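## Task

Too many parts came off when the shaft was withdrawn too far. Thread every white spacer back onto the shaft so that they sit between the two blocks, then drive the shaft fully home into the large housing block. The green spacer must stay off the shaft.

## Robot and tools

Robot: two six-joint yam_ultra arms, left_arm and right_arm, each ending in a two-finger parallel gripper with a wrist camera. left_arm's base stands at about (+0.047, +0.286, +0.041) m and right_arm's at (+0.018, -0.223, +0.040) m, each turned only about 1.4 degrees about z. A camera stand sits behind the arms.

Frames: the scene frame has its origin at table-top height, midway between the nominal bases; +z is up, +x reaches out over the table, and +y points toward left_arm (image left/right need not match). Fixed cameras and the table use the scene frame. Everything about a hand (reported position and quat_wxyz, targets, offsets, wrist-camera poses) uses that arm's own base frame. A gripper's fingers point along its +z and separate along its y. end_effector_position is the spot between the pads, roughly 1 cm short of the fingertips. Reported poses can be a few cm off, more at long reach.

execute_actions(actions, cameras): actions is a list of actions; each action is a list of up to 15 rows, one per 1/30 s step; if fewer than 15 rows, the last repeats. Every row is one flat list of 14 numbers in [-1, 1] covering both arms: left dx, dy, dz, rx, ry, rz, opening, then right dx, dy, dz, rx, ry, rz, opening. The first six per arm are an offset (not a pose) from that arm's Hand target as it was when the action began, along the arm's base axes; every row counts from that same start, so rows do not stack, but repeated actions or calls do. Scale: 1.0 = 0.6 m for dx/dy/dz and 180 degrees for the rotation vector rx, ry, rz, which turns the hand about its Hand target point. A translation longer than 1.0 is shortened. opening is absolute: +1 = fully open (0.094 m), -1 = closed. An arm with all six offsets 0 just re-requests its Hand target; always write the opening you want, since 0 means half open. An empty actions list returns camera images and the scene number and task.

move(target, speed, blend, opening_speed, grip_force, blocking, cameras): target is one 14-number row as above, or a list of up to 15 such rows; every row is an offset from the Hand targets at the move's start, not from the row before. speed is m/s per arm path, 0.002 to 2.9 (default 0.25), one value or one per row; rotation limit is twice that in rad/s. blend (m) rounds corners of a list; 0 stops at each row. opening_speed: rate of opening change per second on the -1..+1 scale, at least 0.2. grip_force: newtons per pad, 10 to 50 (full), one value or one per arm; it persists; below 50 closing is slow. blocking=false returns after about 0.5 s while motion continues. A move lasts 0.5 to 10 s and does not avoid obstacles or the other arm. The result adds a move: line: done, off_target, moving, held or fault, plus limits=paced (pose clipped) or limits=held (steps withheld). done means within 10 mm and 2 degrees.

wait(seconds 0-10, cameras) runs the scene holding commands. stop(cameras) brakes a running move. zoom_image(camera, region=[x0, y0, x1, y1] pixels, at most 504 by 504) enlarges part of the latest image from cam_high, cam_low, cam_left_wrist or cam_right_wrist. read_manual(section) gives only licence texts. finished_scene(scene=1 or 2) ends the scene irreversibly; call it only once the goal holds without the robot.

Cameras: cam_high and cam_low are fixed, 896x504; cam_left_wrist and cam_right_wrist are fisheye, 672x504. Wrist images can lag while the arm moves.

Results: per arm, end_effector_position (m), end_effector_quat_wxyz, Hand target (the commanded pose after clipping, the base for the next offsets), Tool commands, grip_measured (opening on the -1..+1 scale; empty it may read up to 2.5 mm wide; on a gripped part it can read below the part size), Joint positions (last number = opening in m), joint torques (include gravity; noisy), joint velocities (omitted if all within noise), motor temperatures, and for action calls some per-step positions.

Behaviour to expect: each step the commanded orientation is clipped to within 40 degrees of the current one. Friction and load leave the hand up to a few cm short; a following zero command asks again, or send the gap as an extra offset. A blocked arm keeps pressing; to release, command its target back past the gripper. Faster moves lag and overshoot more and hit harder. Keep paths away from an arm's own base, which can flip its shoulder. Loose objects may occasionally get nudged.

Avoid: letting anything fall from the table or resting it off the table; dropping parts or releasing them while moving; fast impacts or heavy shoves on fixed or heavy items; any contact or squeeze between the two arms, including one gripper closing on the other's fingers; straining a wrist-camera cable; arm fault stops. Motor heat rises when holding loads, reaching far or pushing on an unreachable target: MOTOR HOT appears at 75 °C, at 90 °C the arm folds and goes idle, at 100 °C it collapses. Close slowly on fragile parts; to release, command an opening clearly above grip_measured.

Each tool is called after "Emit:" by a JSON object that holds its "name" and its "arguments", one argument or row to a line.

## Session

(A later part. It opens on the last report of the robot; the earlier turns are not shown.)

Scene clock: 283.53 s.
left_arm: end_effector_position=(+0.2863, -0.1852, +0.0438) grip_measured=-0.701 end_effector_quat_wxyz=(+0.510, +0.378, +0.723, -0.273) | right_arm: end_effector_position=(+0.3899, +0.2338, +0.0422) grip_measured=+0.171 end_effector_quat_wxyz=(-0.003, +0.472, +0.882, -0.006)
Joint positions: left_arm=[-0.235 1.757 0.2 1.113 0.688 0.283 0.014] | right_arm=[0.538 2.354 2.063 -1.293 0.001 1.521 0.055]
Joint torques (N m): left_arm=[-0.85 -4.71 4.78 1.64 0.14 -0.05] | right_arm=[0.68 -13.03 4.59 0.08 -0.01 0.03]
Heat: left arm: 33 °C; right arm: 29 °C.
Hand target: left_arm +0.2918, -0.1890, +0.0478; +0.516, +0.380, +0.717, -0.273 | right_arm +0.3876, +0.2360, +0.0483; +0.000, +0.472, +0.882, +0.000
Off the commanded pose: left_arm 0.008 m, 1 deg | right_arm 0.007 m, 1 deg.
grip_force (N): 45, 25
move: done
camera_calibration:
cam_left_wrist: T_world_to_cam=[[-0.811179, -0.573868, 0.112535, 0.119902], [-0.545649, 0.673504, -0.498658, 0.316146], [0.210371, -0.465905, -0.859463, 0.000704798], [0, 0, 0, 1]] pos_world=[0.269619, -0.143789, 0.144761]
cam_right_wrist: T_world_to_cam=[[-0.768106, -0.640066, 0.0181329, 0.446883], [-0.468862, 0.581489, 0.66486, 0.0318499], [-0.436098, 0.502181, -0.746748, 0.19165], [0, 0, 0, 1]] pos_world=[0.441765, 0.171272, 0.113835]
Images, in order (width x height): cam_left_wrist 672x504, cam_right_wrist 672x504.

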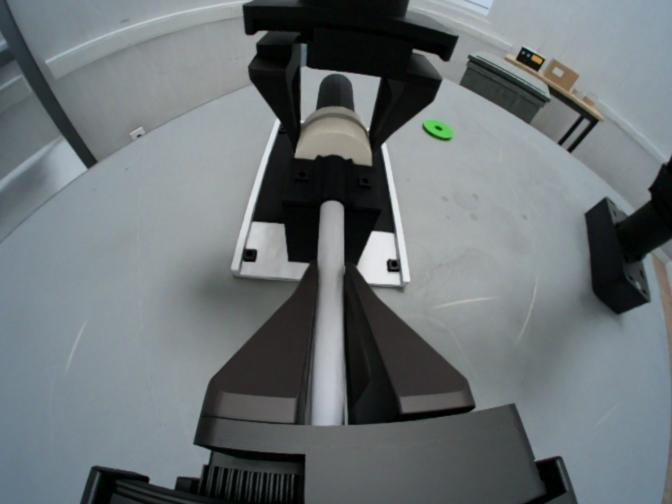

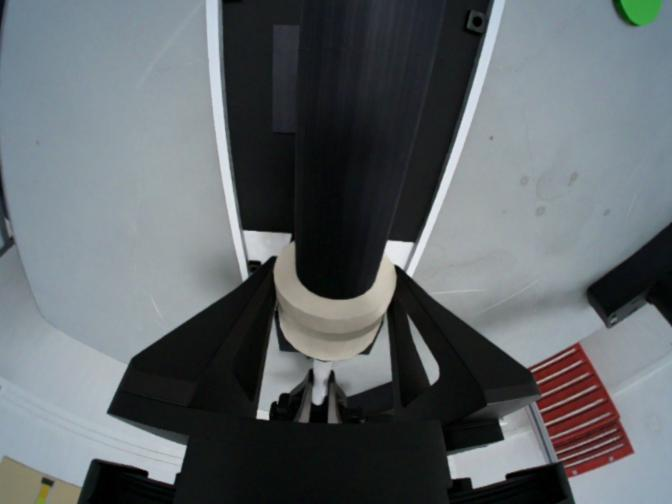

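Emit:
{"name": "move", "arguments": {
  "target": [
    [0.0118,-0.0172,0.0,0,0,0,-1,0.000,0.000,0,0,0,0,-0.0]
  ],
  "speed": 0.04,
  "cameras": ["cam_right_wrist","cam_left_wrist"]
}}

Scene clock: 284.80 s.
left_arm: end_effector_position=(+0.2935, -0.1953, +0.0439) grip_measured=-0.701 end_effector_quat_wxyz=(+0.509, +0.378, +0.723, -0.273) | right_arm: end_effector_position=(+0.3899, +0.2338, +0.0422) grip_measured=+0.171 end_effector_quat_wxyz=(-0.003, +0.472, +0.882, -0.006)
Joint positions: left_arm=[-0.274 1.781 0.236 1.113 0.653 0.263 0.014] | right_arm=[0.538 2.354 2.063 -1.293 0.001 1.521 0.055]
Joint torques (N m): left_arm=[-0.84 -4.77 4.68 1.7 0.17 -0.07] | right_arm=[0.68 -13 4.57 0.08 -0.01 0.02]
Heat: left arm: 33 °C; right arm: 29 °C.
Hand target: left_arm +0.2990, -0.1993, +0.0479; +0.517, +0.380, +0.717, -0.273 | right_arm +0.3876, +0.2360, +0.0483; +0.000, +0.472, +0.882, +0.000
Off the commanded pose: left_arm 0.008 m, 1 deg | right_arm 0.007 m, 1 deg.
grip_force (N): 45, 25
move: done
camera_calibration:
cam_left_wrist: T_world_to_cam=[[-0.811776, -0.572997, 0.11267, 0.120229], [-0.545146, 0.674397, -0.498, 0.327002], [0.209368, -0.465686, -0.859826, -0.0050462], [0, 0, 0, 1]] pos_world=[0.27692, -0.153988, 0.144962]
cam_right_wrist: T_world_to_cam=[[-0.768106, -0.640066, 0.0181329, 0.446883], [-0.468862, 0.581489, 0.66486, 0.0318499], [-0.436098, 0.502181, -0.746748, 0.19165], [0, 0, 0, 1]] pos_world=[0.441765, 0.171272, 0.113835]
Images, in order (width x height): cam_left_wrist 672x504, cam_right_wrist 672x504.

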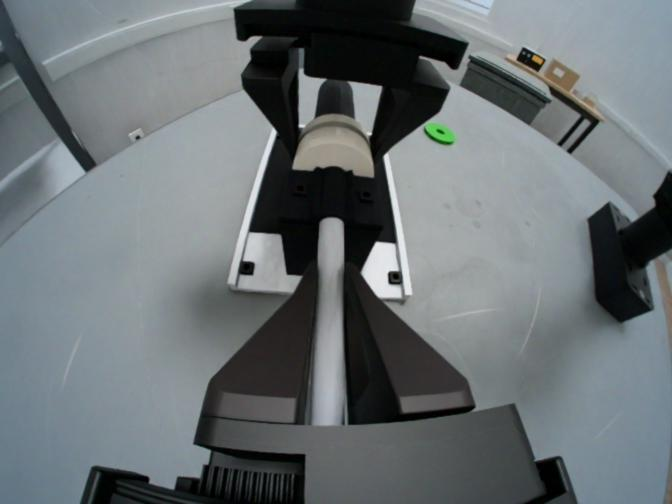

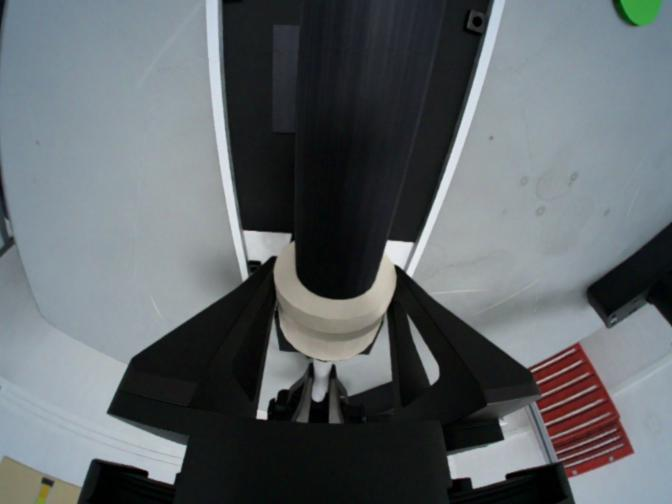

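Emit:
{"name": "move", "arguments": {
  "target": [
    [0,0,0.0,0,0,0,-1,0.000,0.000,0,0,0,0,0.35]
  ],
  "opening_speed": 0.3,
  "cameras": ["cam_right_wrist","cam_low"]
}}

Emit:
{"name": "zoom_image", "arguments": {
  "camera": "cam_right_wrist",
  "region": [250, 220, 420, 390]
}}

Emit:
{"name": "zoom_image", "arguments": {
  "camera": "cam_low",
  "region": [350, 210, 450, 290]
}}

Scene clock: 286.53 s.
left_arm: end_effector_position=(+0.2935, -0.1953, +0.0439) grip_measured=-0.701 end_effector_quat_wxyz=(+0.509, +0.378, +0.723, -0.273) | right_arm: end_effector_position=(+0.3900, +0.2339, +0.0422) grip_measured=+0.348 end_effector_quat_wxyz=(-0.003, +0.472, +0.882, -0.006)
Joint positions: left_arm=[-0.274 1.781 0.236 1.113 0.653 0.263 0.014] | right_arm=[0.538 2.354 2.063 -1.292 0.001 1.521 0.063]
Joint torques (N m): left_arm=[-0.81 -4.75 4.64 1.68 0.15 -0.05] | right_arm=[0.68 -13.01 4.59 0.08 0 0.03]
Heat: left arm: 33 °C; right arm: 29 °C.
Hand target: left_arm +0.2990, -0.1993, +0.0479; +0.517, +0.380, +0.717, -0.273 | right_arm +0.3877, +0.2360, +0.0483; +0.000, +0.472, +0.882, +0.000
Off the commanded pose: left_arm 0.008 m, 1 deg | right_arm 0.007 m, 1 deg.
grip_force (N): 45, 25
move: done
camera_calibration:
cam_right_wrist: T_world_to_cam=[[-0.768144, -0.64004, 0.017412, 0.447121], [-0.469262, 0.581269, 0.664771, 0.032063], [-0.435601, 0.502469, -0.746845, 0.191385], [0, 0, 0, 1]] pos_world=[0.441867, 0.171373, 0.113835]
Images, in order (width x height): cam_low 896x504, cam_right_wrist 672x504.

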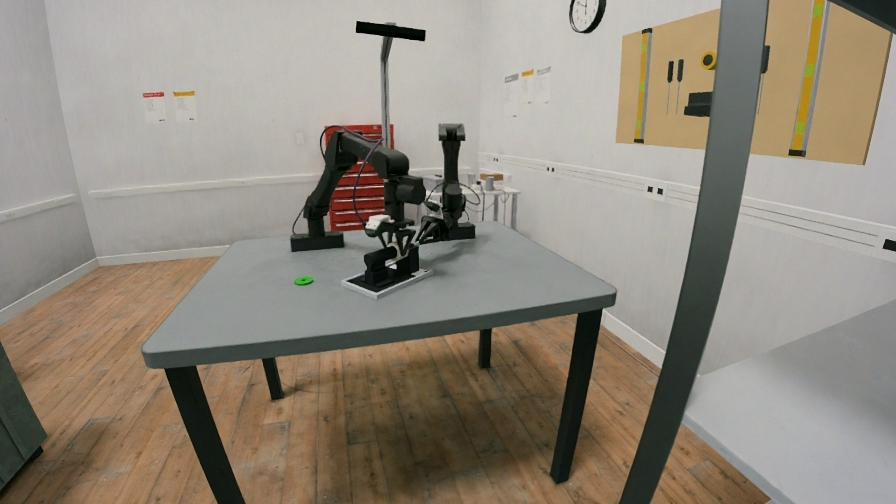

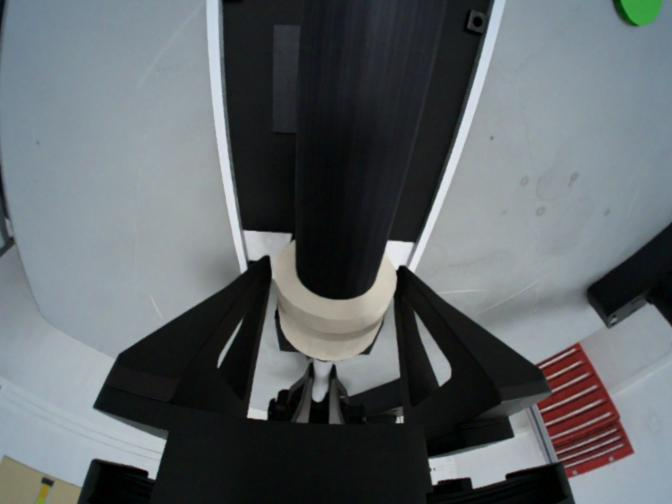

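Scaled by 2.965 from the camera's 672x504 image, which has a finer 960x720 frame.

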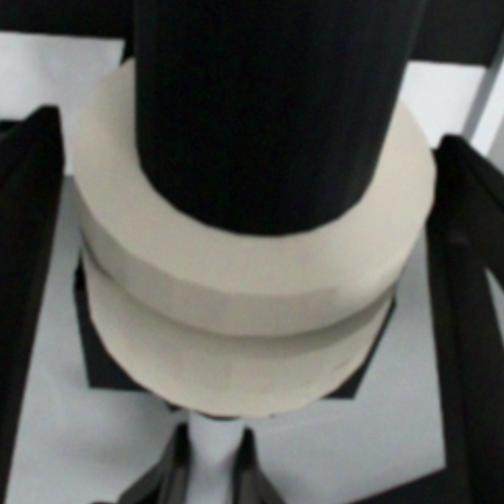

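Scaled by 5.040 from the camera's 896x504 image, which has a finer 1280x720 frame.

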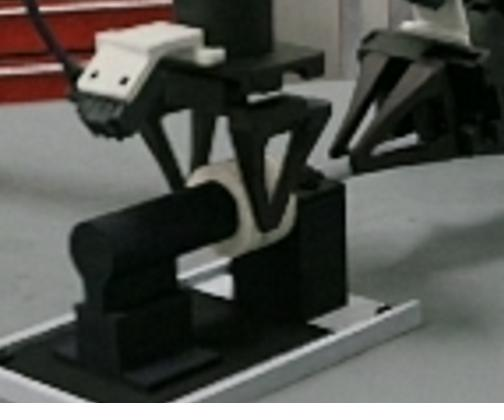

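Emit:
{"name": "move", "arguments": {
  "target": [
    [0,0,0.0,0,0,0,-1,0.000,0.000,0.0,0,0,0,0.7],
    [0,0,0.0,0,0,0,-1,0.000,0.000,0.22,0,0,0,0.7],
    [0.009,-0.013,0.0,0,0,0,-1,-0.15,-0.15,0.22,0,0,0,0.7]
  ],
  "speed": [0.1,0.12,0.2],
  "cameras": ["all"]
}}

Emit:
{"name": "zoom_image", "arguments": {
  "camera": "cam_low",
  "region": [350, 210, 450, 290]
}}

Emit:
{"name": "zoom_image", "arguments": {
  "camera": "cam_high",
  "region": [400, 170, 530, 330]
}}

Scene clock: 290.77 s.
left_arm: end_effector_position=(+0.2989, -0.2029, +0.0440) grip_measured=-0.701 end_effector_quat_wxyz=(+0.509, +0.378, +0.723, -0.273) | right_arm: end_effector_position=(+0.3020, +0.1490, +0.1775) grip_measured=+0.698 end_effector_quat_wxyz=(+0.000, +0.475, +0.880, +0.000)
Joint positions: left_arm=[-0.302 1.801 0.264 1.113 0.628 0.249 0.014] | right_arm=[0.456 1.842 1.822 -1.55 0.001 1.446 0.08]
Joint torques (N m): left_arm=[-0.83 -5.08 4.88 1.71 0.18 -0.06] | right_arm=[-0.18 -8.91 4.6 -0.01 0 -0.13]
Heat: left arm: 33 °C; right arm: 29 °C.
Hand target: left_arm +0.3044, -0.2071, +0.0479; +0.517, +0.380, +0.717, -0.273 | right_arm +0.2976, +0.1460, +0.1803; +0.000, +0.472, +0.882, +0.000
Off the commanded pose: left_arm 0.008 m, 1 deg | right_arm 0.006 m, 0 deg.
grip_force (N): 45, 25
move: done
camera_calibration:
cam_left_wrist: T_world_to_cam=[[-0.811938, -0.572816, 0.112421, 0.120416], [-0.544827, 0.674483, -0.498233, 0.335012], [0.20957, -0.465785, -0.859724, -0.00967151], [0, 0, 0, 1]] pos_world=[0.282321, -0.161488, 0.145062]
cam_right_wrist: T_world_to_cam=[[-0.772881, -0.634534, 0.00458951, 0.325627], [-0.472303, 0.580078, 0.663656, -0.048504], [-0.423775, 0.510759, -0.748024, 0.292028], [0, 0, 0, 1]] pos_world=[0.352516, 0.0856013, 0.24914]

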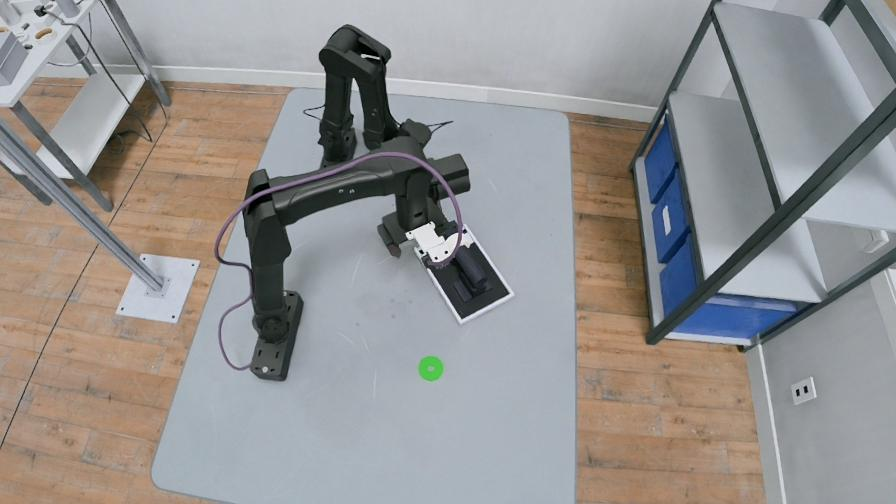

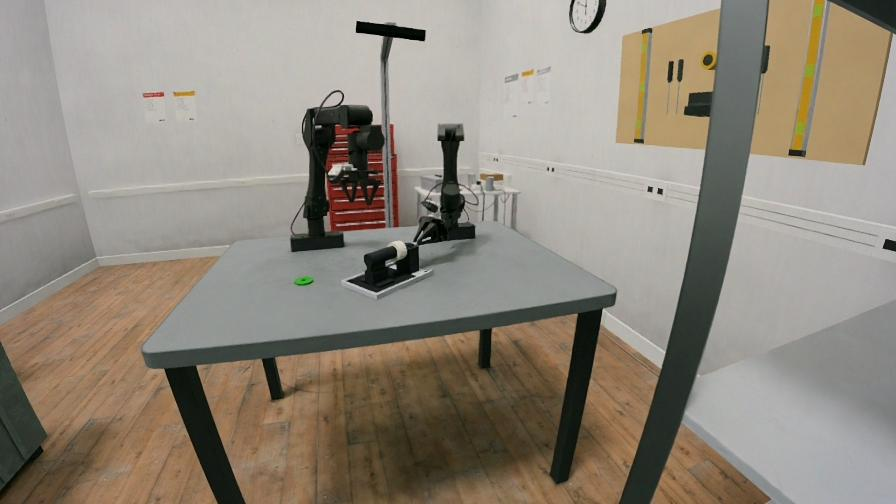

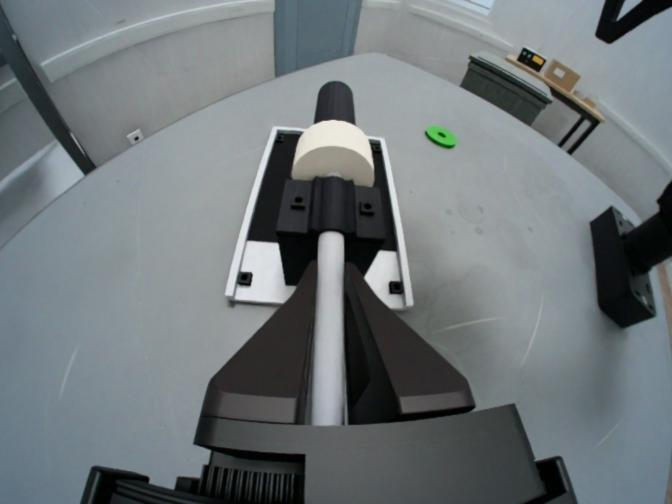

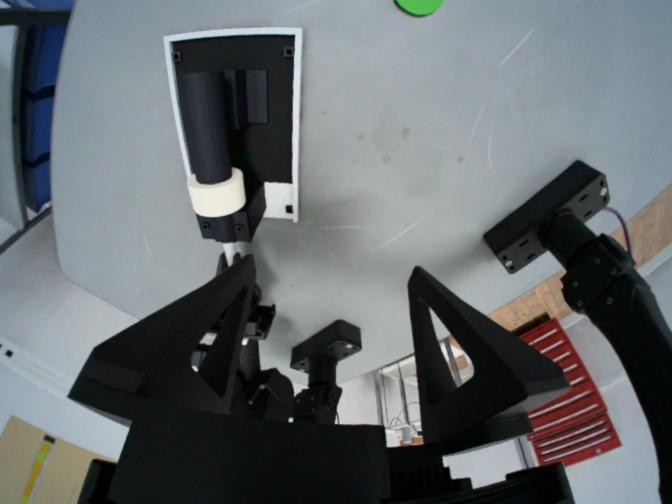

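Scaled by 5.040 from the camera's 896x504 image, which has a finer 1280x720 frame.

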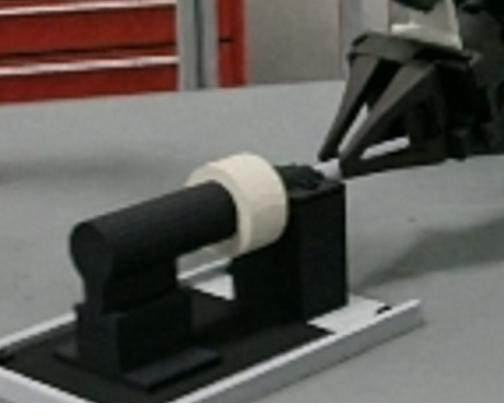

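Scaled by 3.150 from the camera's 896x504 image, which has a finer 1280x720 frame.

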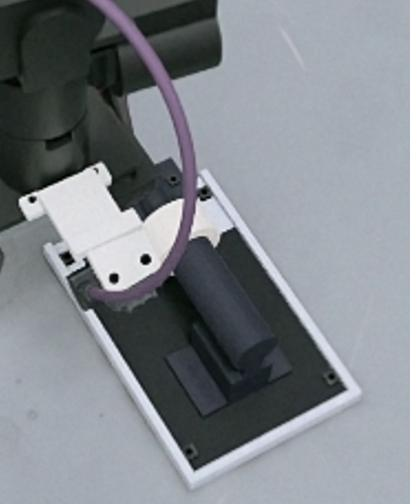

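Emit:
{"name": "move", "arguments": {
  "target": [
    [0.0047,-0.0069,0.0,0,0,0,-1,-0.03,-0.2,0.0,0,0,0,0.7],
    [0.0047,-0.0069,0.0,0,0,0,-0.5,-0.03,-0.3,0.0,0,0,0,0.7],
    [-0.043,0.062,0.0,0,0,0,-0.5,-0.03,-0.3,0.0,0,0,0,0.7]
  ],
  "speed": [0.1,0.1,0.12],
  "cameras": ["cam_left_wrist","cam_low"]
}}

Emit:
{"name": "zoom_image", "arguments": {
  "camera": "cam_low",
  "region": [350, 190, 480, 290]
}}

Scene clock: 295.87 s.
left_arm: end_effector_position=(+0.2804, -0.1701, +0.0443) grip_measured=-0.502 end_effector_quat_wxyz=(+0.514, +0.376, +0.722, -0.272) | right_arm: end_effector_position=(+0.2799, -0.0331, +0.1775) grip_measured=+0.698 end_effector_quat_wxyz=(-0.008, +0.475, +0.880, -0.003)
Joint positions: left_arm=[-0.165 1.737 0.163 1.117 0.747 0.316 0.023] | right_arm=[-0.121 1.64 1.583 -1.531 0 0.868 0.08]
Joint torques (N m): left_arm=[0.51 -6.98 2.65 1.37 0.39 0.08] | right_arm=[-0.25 -6.97 5.27 0.09 0 -0.12]
Heat: left arm: 34 °C; right arm: 29 °C.
Hand target: left_arm +0.2786, -0.1699, +0.0479; +0.517, +0.380, +0.717, -0.273 | right_arm +0.2796, -0.0340, +0.1803; +0.000, +0.472, +0.882, +0.000
Off the commanded pose: left_arm 0.004 m, 1 deg | right_arm 0.003 m, 1 deg.
grip_force (N): 45, 25
move: done
camera_calibration:
cam_left_wrist: T_world_to_cam=[[-0.809384, -0.577019, 0.109303, 0.122863], [-0.54489, 0.668413, -0.50628, 0.302301], [0.219074, -0.469333, -0.855414, 0.00611856], [0, 0, 0, 1]] pos_world=[0.262823, -0.128296, 0.144854]
Images, in order (width x height): cam_low 896x504, cam_left_wrist 672x504.

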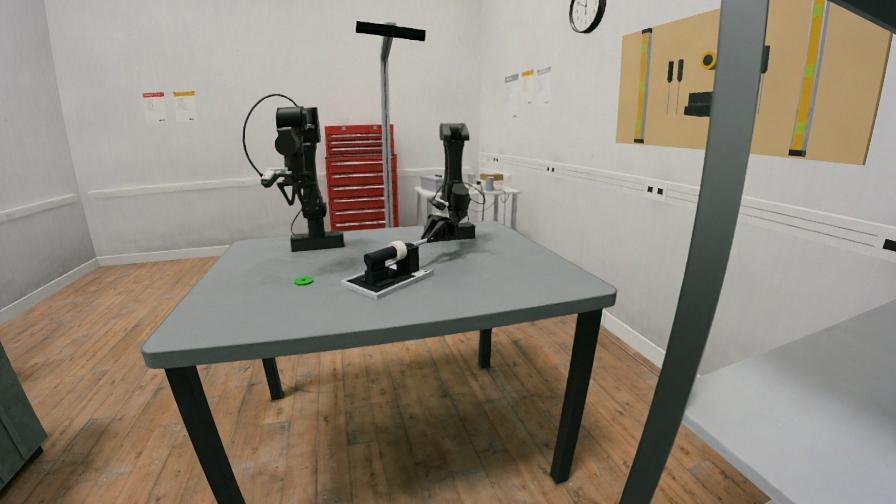

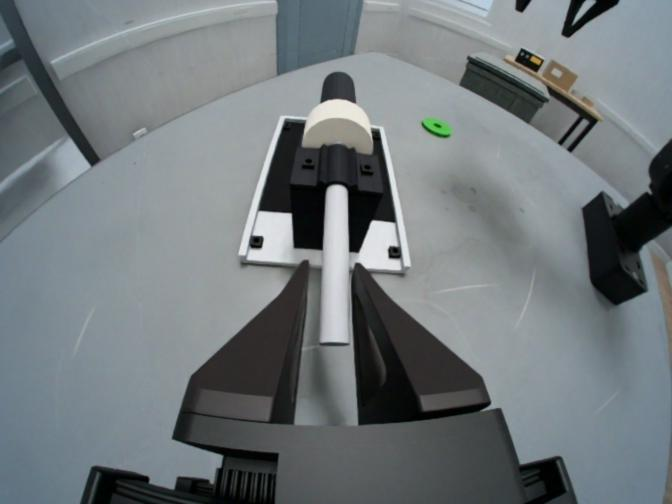

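Scaled by 3.877 from the camera's 896x504 image, which has a finer 1280x720 frame.

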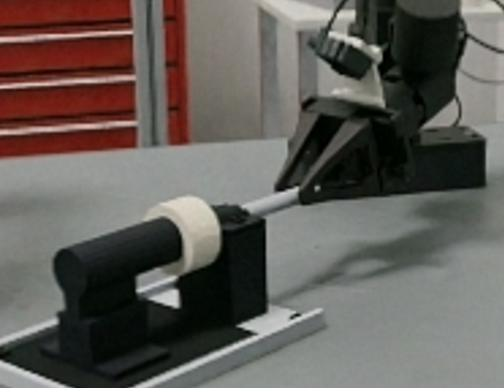

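Emit:
{"name": "move", "arguments": {
  "target": [
    [0,0,0.0,0,0,0,-1,0,0,0.0,0,0,0,0.7],
    [0.0455,-0.0667,0.0,0,0,0,-1,0,0,0.0,0,0,0,0.7]
  ],
  "speed": [0.06,0.06],
  "grip_force": [50,25],
  "cameras": ["cam_left_wrist","cam_low"]
}}

Emit:
{"name": "zoom_image", "arguments": {
  "camera": "cam_low",
  "region": [350, 190, 480, 290]
}}

Scene clock: 298.20 s.
left_arm: end_effector_position=(+0.3008, -0.2061, +0.0447) grip_measured=-0.704 end_effector_quat_wxyz=(+0.511, +0.380, +0.722, -0.273) | right_arm: end_effector_position=(+0.2799, -0.0331, +0.1775) grip_measured=+0.698 end_effector_quat_wxyz=(-0.008, +0.475, +0.880, -0.003)
Joint positions: left_arm=[-0.312 1.807 0.274 1.117 0.619 0.245 0.014] | right_arm=[-0.121 1.64 1.583 -1.531 0 0.868 0.08]
Joint torques (N m): left_arm=[-0.81 -5.27 5 1.7 0.14 -0.07] | right_arm=[-0.27 -6.95 5.27 0.09 0 -0.12]
Heat: left arm: 34 °C; right arm: 29 °C.
Hand target: left_arm +0.3058, -0.2100, +0.0479; +0.517, +0.380, +0.717, -0.273 | right_arm +0.2796, -0.0340, +0.1803; +0.000, +0.472, +0.882, +0.000
Off the commanded pose: left_arm 0.007 m, 1 deg | right_arm 0.003 m, 1 deg.
grip_force (N): 50, 25
move: done
camera_calibration:
cam_left_wrist: T_world_to_cam=[[-0.813297, -0.571552, 0.108975, 0.120894], [-0.541539, 0.675062, -0.501026, 0.337793], [0.212798, -0.466498, -0.858544, -0.0121219], [0, 0, 0, 1]] pos_world=[0.28383, -0.164589, 0.145662]
Images, in order (width x height): cam_low 896x504, cam_left_wrist 672x504.

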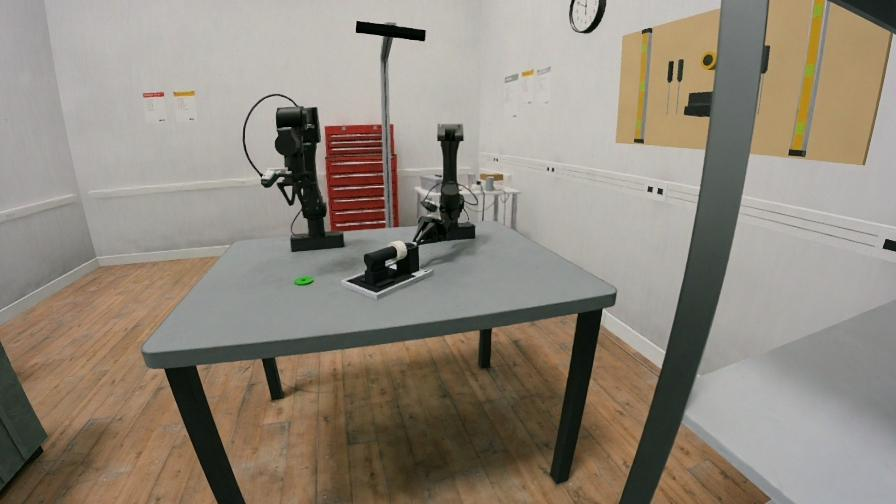

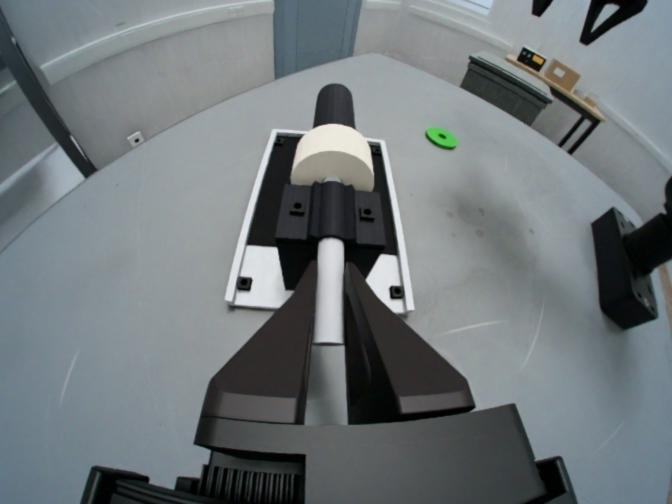

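Scaled by 3.877 from the camera's 896x504 image, which has a finer 1280x720 frame.

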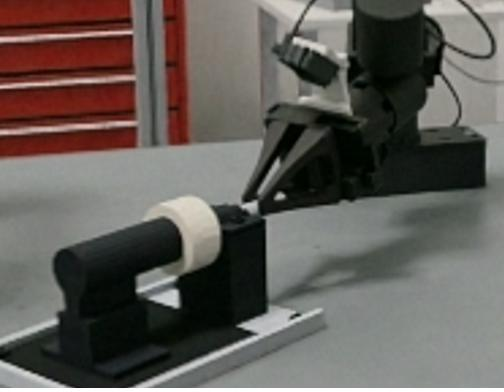

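Emit:
{"name": "move", "arguments": {
  "target": [
    [0,0,0.0,0,0,0,-0.55,0,0,0.0,0,0,0,0.7],
    [-0.0595,0.0865,0.0,0,0,0,-0.55,0,0,0.0,0,0,0,0.7],
    [-0.0595,0.0865,0.004,0,0,0,-1,0,0,0.0,0,0,0,0.7]
  ],
  "speed": [0.06,0.1,0.06],
  "cameras": ["cam_left_wrist","cam_low"]
}}

Emit:
{"name": "zoom_image", "arguments": {
  "camera": "cam_low",
  "region": [390, 210, 470, 270]
}}

Emit:
{"name": "zoom_image", "arguments": {
  "camera": "cam_left_wrist",
  "region": [270, 150, 400, 320]
}}

Scene clock: 302.43 s.
left_arm: end_effector_position=(+0.2720, -0.1581, +0.0477) grip_measured=-0.985 end_effector_quat_wxyz=(+0.516, +0.377, +0.720, -0.271) | right_arm: end_effector_position=(+0.2799, -0.0331, +0.1775) grip_measured=+0.698 end_effector_quat_wxyz=(-0.008, +0.475, +0.880, -0.003)
Joint positions: left_arm=[-0.106 1.672 0.129 1.063 0.801 0.354 0.001] | right_arm=[-0.121 1.64 1.583 -1.531 0 0.868 0.08]
Joint torques (N m): left_arm=[0.51 -6.39 3.02 1.3 0.39 0.08] | right_arm=[-0.27 -6.97 5.3 0.09 0 -0.12]
Heat: left arm: 34 °C; right arm: 30 °C.
Hand target: left_arm +0.2702, -0.1580, +0.0503; +0.517, +0.380, +0.717, -0.273 | right_arm +0.2796, -0.0340, +0.1803; +0.000, +0.472, +0.882, +0.000
Off the commanded pose: left_arm 0.003 m, 1 deg | right_arm 0.003 m, 1 deg.
grip_force (N): 50, 25
move: done
camera_calibration:
cam_left_wrist: T_world_to_cam=[[-0.810137, -0.576606, 0.105849, 0.12305], [-0.54226, 0.668427, -0.509077, 0.29096], [0.222784, -0.46982, -0.854188, 0.0154037], [0, 0, 0, 1]] pos_world=[0.254031, -0.116297, 0.148254]
Images, in order (width x height): cam_low 896x504, cam_left_wrist 672x504.

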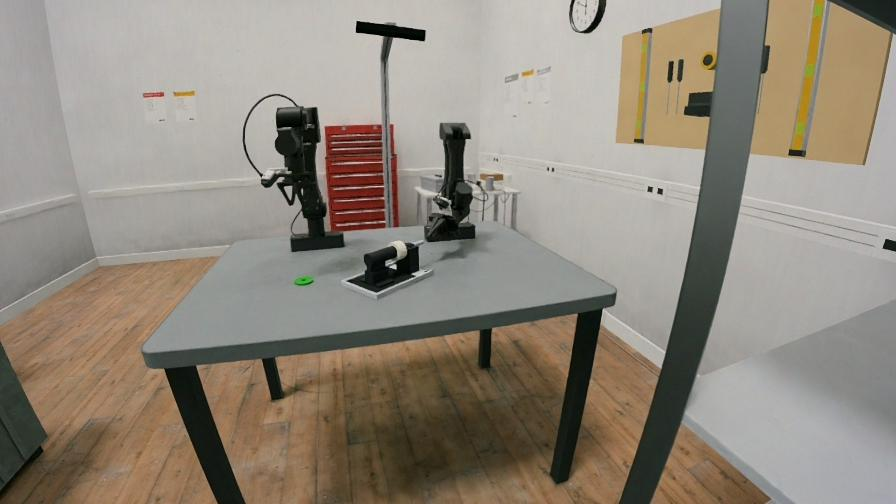

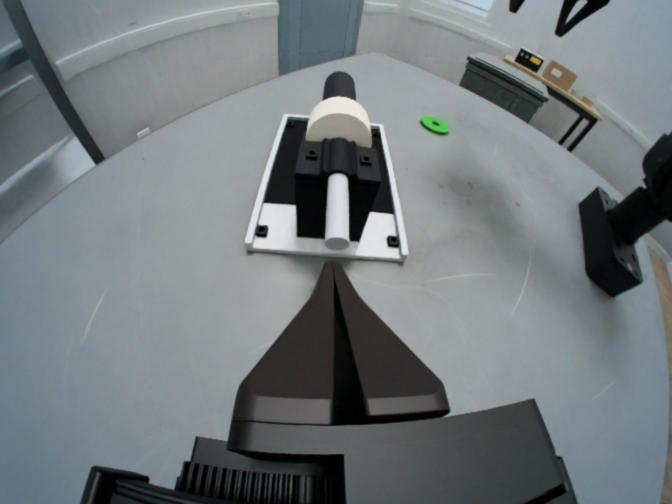

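Scaled by 6.300 from the camera's 896x504 image, which has a finer 1280x720 frame.

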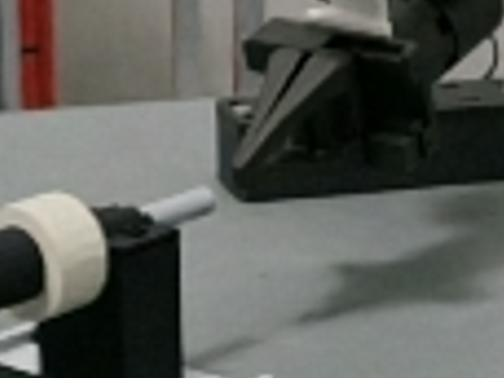

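Scaled by 2.965 from the camera's 672x504 image, which has a finer 960x720 frame.

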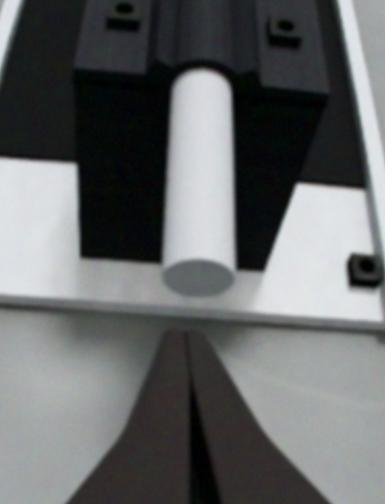

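Emit:
{"name": "move", "arguments": {
  "target": [
    [-0.002,-0.0044,-0.002,0,0,0,-1,0,0,0.0,0,0,0,0.7],
    [0.0217,-0.0388,-0.002,0,0,0,-1,0,0,0.0,0,0,0,0.7]
  ],
  "speed": [0.06,0.06],
  "cameras": ["cam_left_wrist","cam_low"]
}}

Emit:
{"name": "zoom_image", "arguments": {
  "camera": "cam_low",
  "region": [390, 210, 470, 270]
}}

Emit:
{"name": "zoom_image", "arguments": {
  "camera": "cam_left_wrist",
  "region": [270, 150, 400, 320]
}}

Scene clock: 305.40 s.
left_arm: end_effector_position=(+0.2760, -0.1802, +0.0454) grip_measured=-0.985 end_effector_quat_wxyz=(+0.506, +0.381, +0.721, -0.280) | right_arm: end_effector_position=(+0.2799, -0.0331, +0.1775) grip_measured=+0.698 end_effector_quat_wxyz=(-0.008, +0.475, +0.880, -0.003)
Joint positions: left_arm=[-0.209 1.717 0.167 1.091 0.727 0.299 0.001] | right_arm=[-0.121 1.64 1.583 -1.531 0 0.868 0.08]
Joint torques (N m): left_arm=[-0.62 -4.21 4.51 1.74 0.06 -0.04] | right_arm=[-0.25 -6.97 5.27 0.08 0.01 -0.12]
Heat: left arm: 34 °C; right arm: 30 °C.
Hand target: left_arm +0.2831, -0.1814, +0.0491; +0.516, +0.380, +0.717, -0.274 | right_arm +0.2796, -0.0340, +0.1803; +0.000, +0.472, +0.882, +0.000
Off the commanded pose: left_arm 0.008 m, 1 deg | right_arm 0.003 m, 1 deg.
grip_force (N): 50, 25
move: done
camera_calibration:
cam_left_wrist: T_world_to_cam=[[-0.819215, -0.560742, 0.120226, 0.118551], [-0.538092, 0.679065, -0.499327, 0.306983], [0.198352, -0.473749, -0.858031, 0.00841389], [0, 0, 0, 1]] pos_world=[0.260635, -0.137999, 0.146252]
Images, in order (width x height): cam_low 896x504, cam_left_wrist 672x504.

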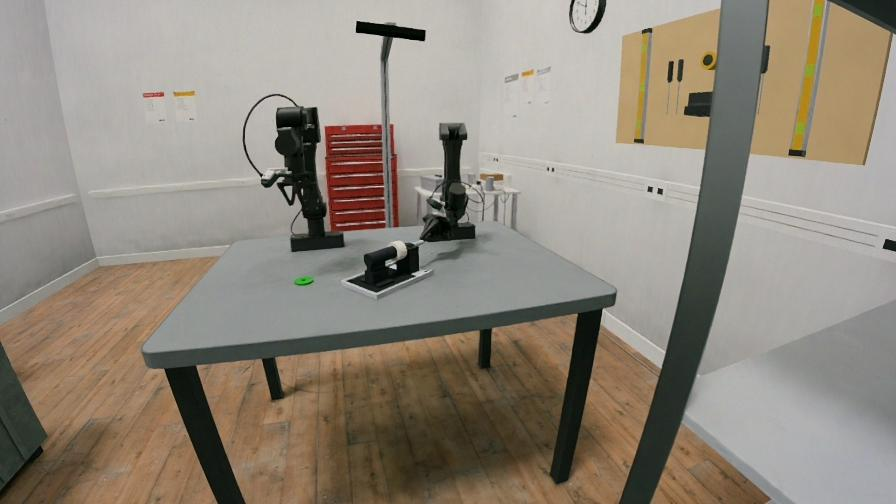

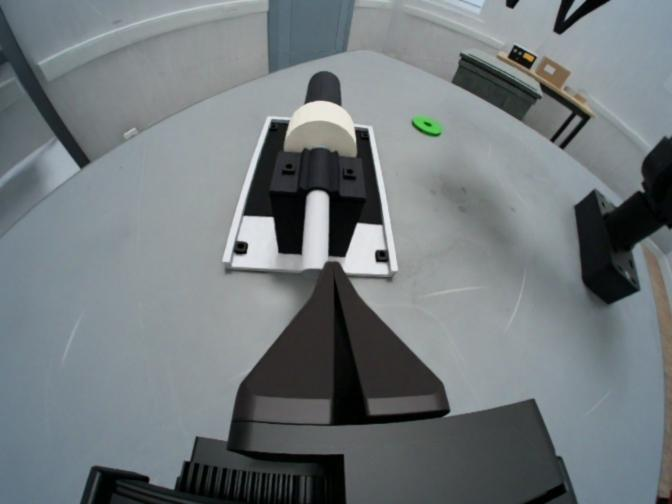

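Scaled by 6.300 from the camera's 896x504 image, which has a finer 1280x720 frame.

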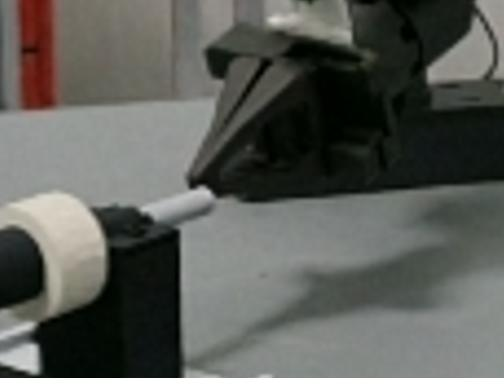

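Scaled by 2.965 from the camera's 672x504 image, which has a finer 960x720 frame.

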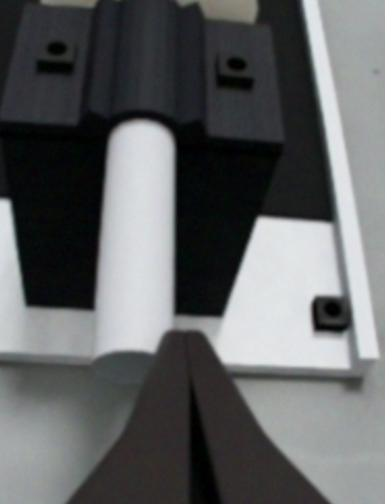

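Emit:
{"name": "move", "arguments": {
  "target": [
    [-0.0208,0.0302,0,0,0,0,-1,0,0,0.0,0,0,0,0.7],
    [-0.0262,0.0395,-0.009,0,0,0,-1,0,0,0.0,0,0,0,0.7]
  ],
  "speed": [0.08,0.06],
  "cameras": ["cam_left_wrist","cam_low"]
}}

Emit:
{"name": "zoom_image", "arguments": {
  "camera": "cam_low",
  "region": [390, 210, 470, 270]
}}

Emit:
{"name": "zoom_image", "arguments": {
  "camera": "cam_left_wrist",
  "region": [270, 150, 400, 320]
}}

Scene clock: 308.60 s.
left_arm: end_effector_position=(+0.2701, -0.1575, +0.0449) grip_measured=-0.985 end_effector_quat_wxyz=(+0.516, +0.377, +0.720, -0.270) | right_arm: end_effector_position=(+0.2799, -0.0331, +0.1775) grip_measured=+0.698 end_effector_quat_wxyz=(-0.008, +0.475, +0.880, -0.003)
Joint positions: left_arm=[-0.105 1.695 0.118 1.097 0.8 0.356 0.001] | right_arm=[-0.121 1.64 1.583 -1.531 0 0.868 0.08]
Joint torques (N m): left_arm=[0.54 -3.52 2.5 1.64 0.42 0.08] | right_arm=[-0.28 -6.95 5.29 0.1 0.01 -0.12]
Heat: left arm: 34 °C; right arm: 30 °C.
Hand target: left_arm +0.2674, -0.1577, +0.0437; +0.517, +0.380, +0.717, -0.273 | right_arm +0.2796, -0.0340, +0.1803; +0.000, +0.472, +0.882, +0.000
Off the commanded pose: left_arm 0.003 m, 1 deg | right_arm 0.003 m, 1 deg.
grip_force (N): 50, 25
move: done
camera_calibration:
cam_left_wrist: T_world_to_cam=[[-0.809767, -0.57748, 0.103898, 0.121944], [-0.542113, 0.668594, -0.509014, 0.28798], [0.22448, -0.468507, -0.854465, 0.013505], [0, 0, 0, 1]] pos_world=[0.251832, -0.115795, 0.145456]
Images, in order (width x height): cam_low 896x504, cam_left_wrist 672x504.

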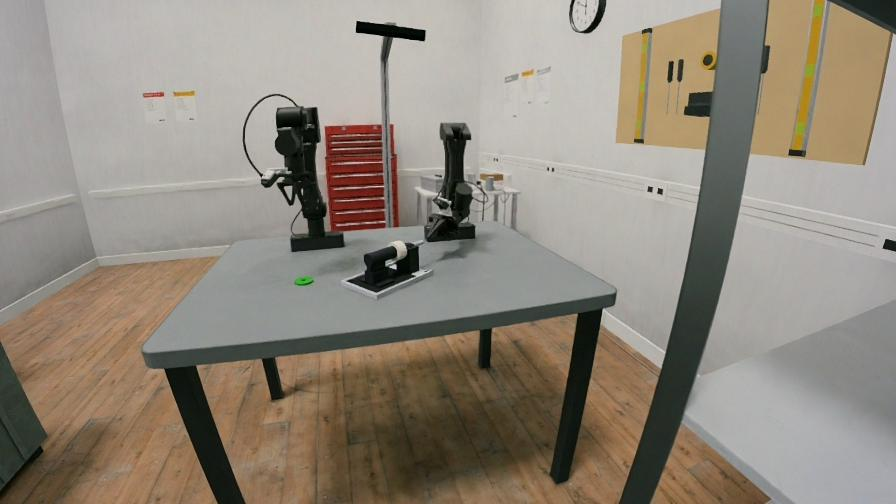

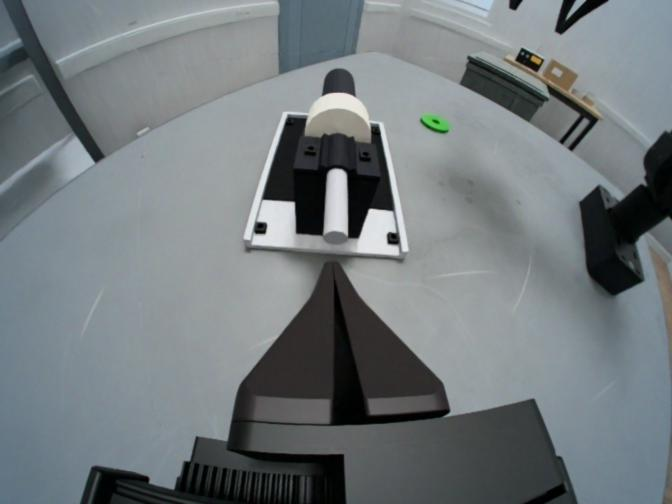

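Scaled by 6.300 from the camera's 896x504 image, which has a finer 1280x720 frame.

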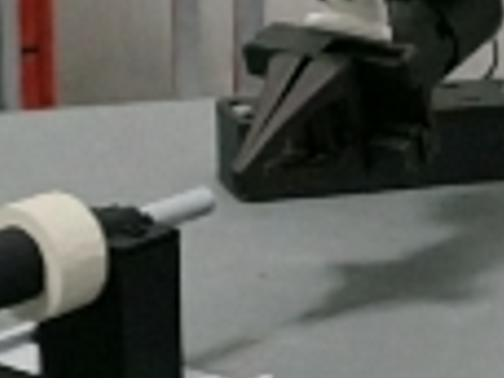

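Scaled by 2.965 from the camera's 672x504 image, which has a finer 960x720 frame.

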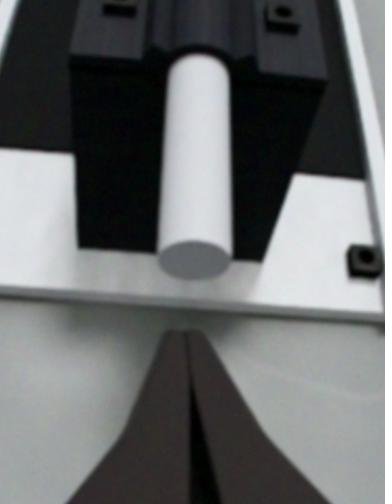

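Emit:
{"name": "move", "arguments": {
  "target": [
    [0.0132,-0.0122,-0.005,0,0,0,-1,0,0,0.0,0,0,0,0.7],
    [0.026,-0.0315,-0.005,0,0,0,-1,0,0,0.0,0,0,0,0.7]
  ],
  "speed": [0.05,0.04],
  "cameras": ["cam_left_wrist","cam_low"]
}}

Emit:
{"name": "zoom_image", "arguments": {
  "camera": "cam_low",
  "region": [390, 210, 470, 270]
}}

Emit:
{"name": "zoom_image", "arguments": {
  "camera": "cam_left_wrist",
  "region": [270, 150, 400, 320]
}}

Scene clock: 310.90 s.
left_arm: end_effector_position=(+0.2786, -0.1744, +0.0377) grip_measured=-0.985 end_effector_quat_wxyz=(+0.510, +0.379, +0.722, -0.274) | right_arm: end_effector_position=(+0.2799, -0.0331, +0.1775) grip_measured=+0.698 end_effector_quat_wxyz=(-0.008, +0.475, +0.880, -0.003)
Joint positions: left_arm=[-0.185 1.786 0.162 1.162 0.736 0.312 0.001] | right_arm=[-0.121 1.64 1.583 -1.531 0 0.868 0.08]
Joint torques (N m): left_arm=[-0.43 -4.31 3.96 1.73 0.2 -0.12] | right_arm=[-0.27 -6.95 5.29 0.08 0.01 -0.13]
Heat: left arm: 34 °C; right arm: 30 °C.
Hand target: left_arm +0.2831, -0.1765, +0.0407; +0.517, +0.380, +0.717, -0.273 | right_arm +0.2796, -0.0340, +0.1803; +0.000, +0.472, +0.882, +0.000
Off the commanded pose: left_arm 0.006 m, 1 deg | right_arm 0.003 m, 1 deg.
grip_force (N): 50, 25
move: done
camera_calibration:
cam_left_wrist: T_world_to_cam=[[-0.813358, -0.570706, 0.112888, 0.121683], [-0.542815, 0.674673, -0.500169, 0.301175], [0.209287, -0.468094, -0.858538, 0.00204607], [0, 0, 0, 1]] pos_world=[0.262026, -0.132792, 0.138659]
Images, in order (width x height): cam_low 896x504, cam_left_wrist 672x504.

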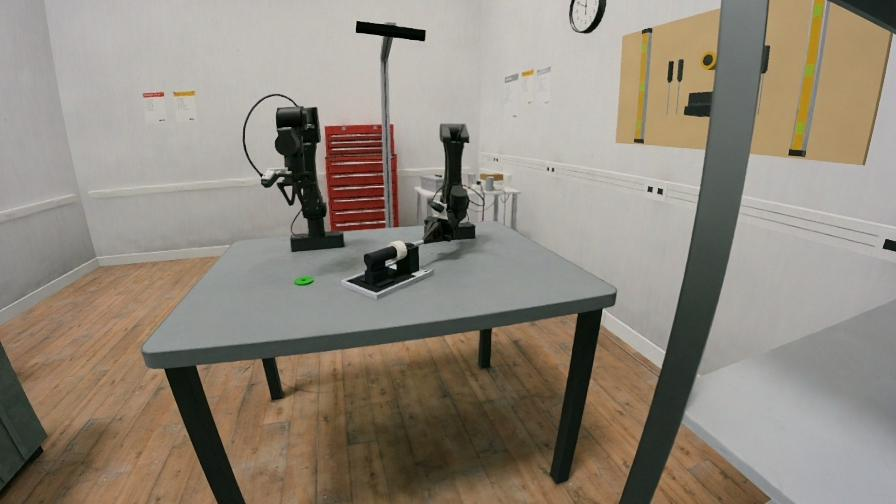

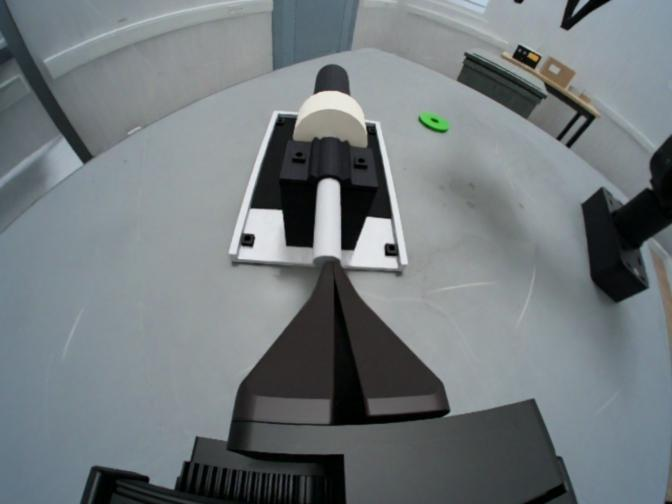

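Scaled by 6.300 from the camera's 896x504 image, which has a finer 1280x720 frame.

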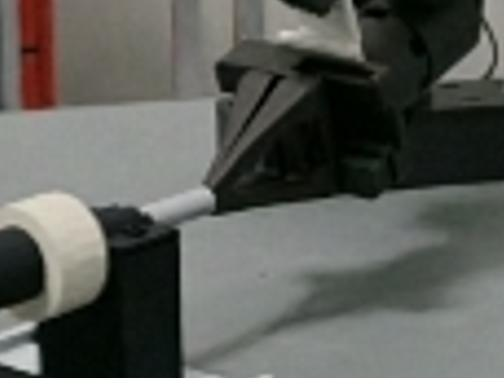

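Scaled by 2.965 from the camera's 672x504 image, which has a finer 960x720 frame.

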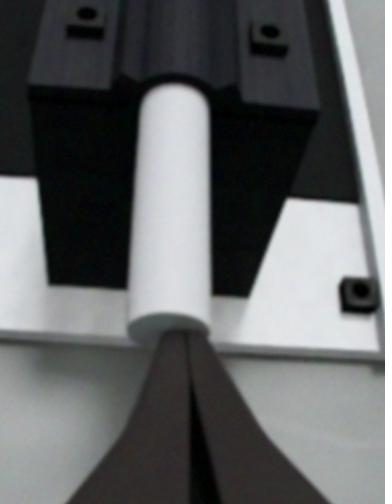

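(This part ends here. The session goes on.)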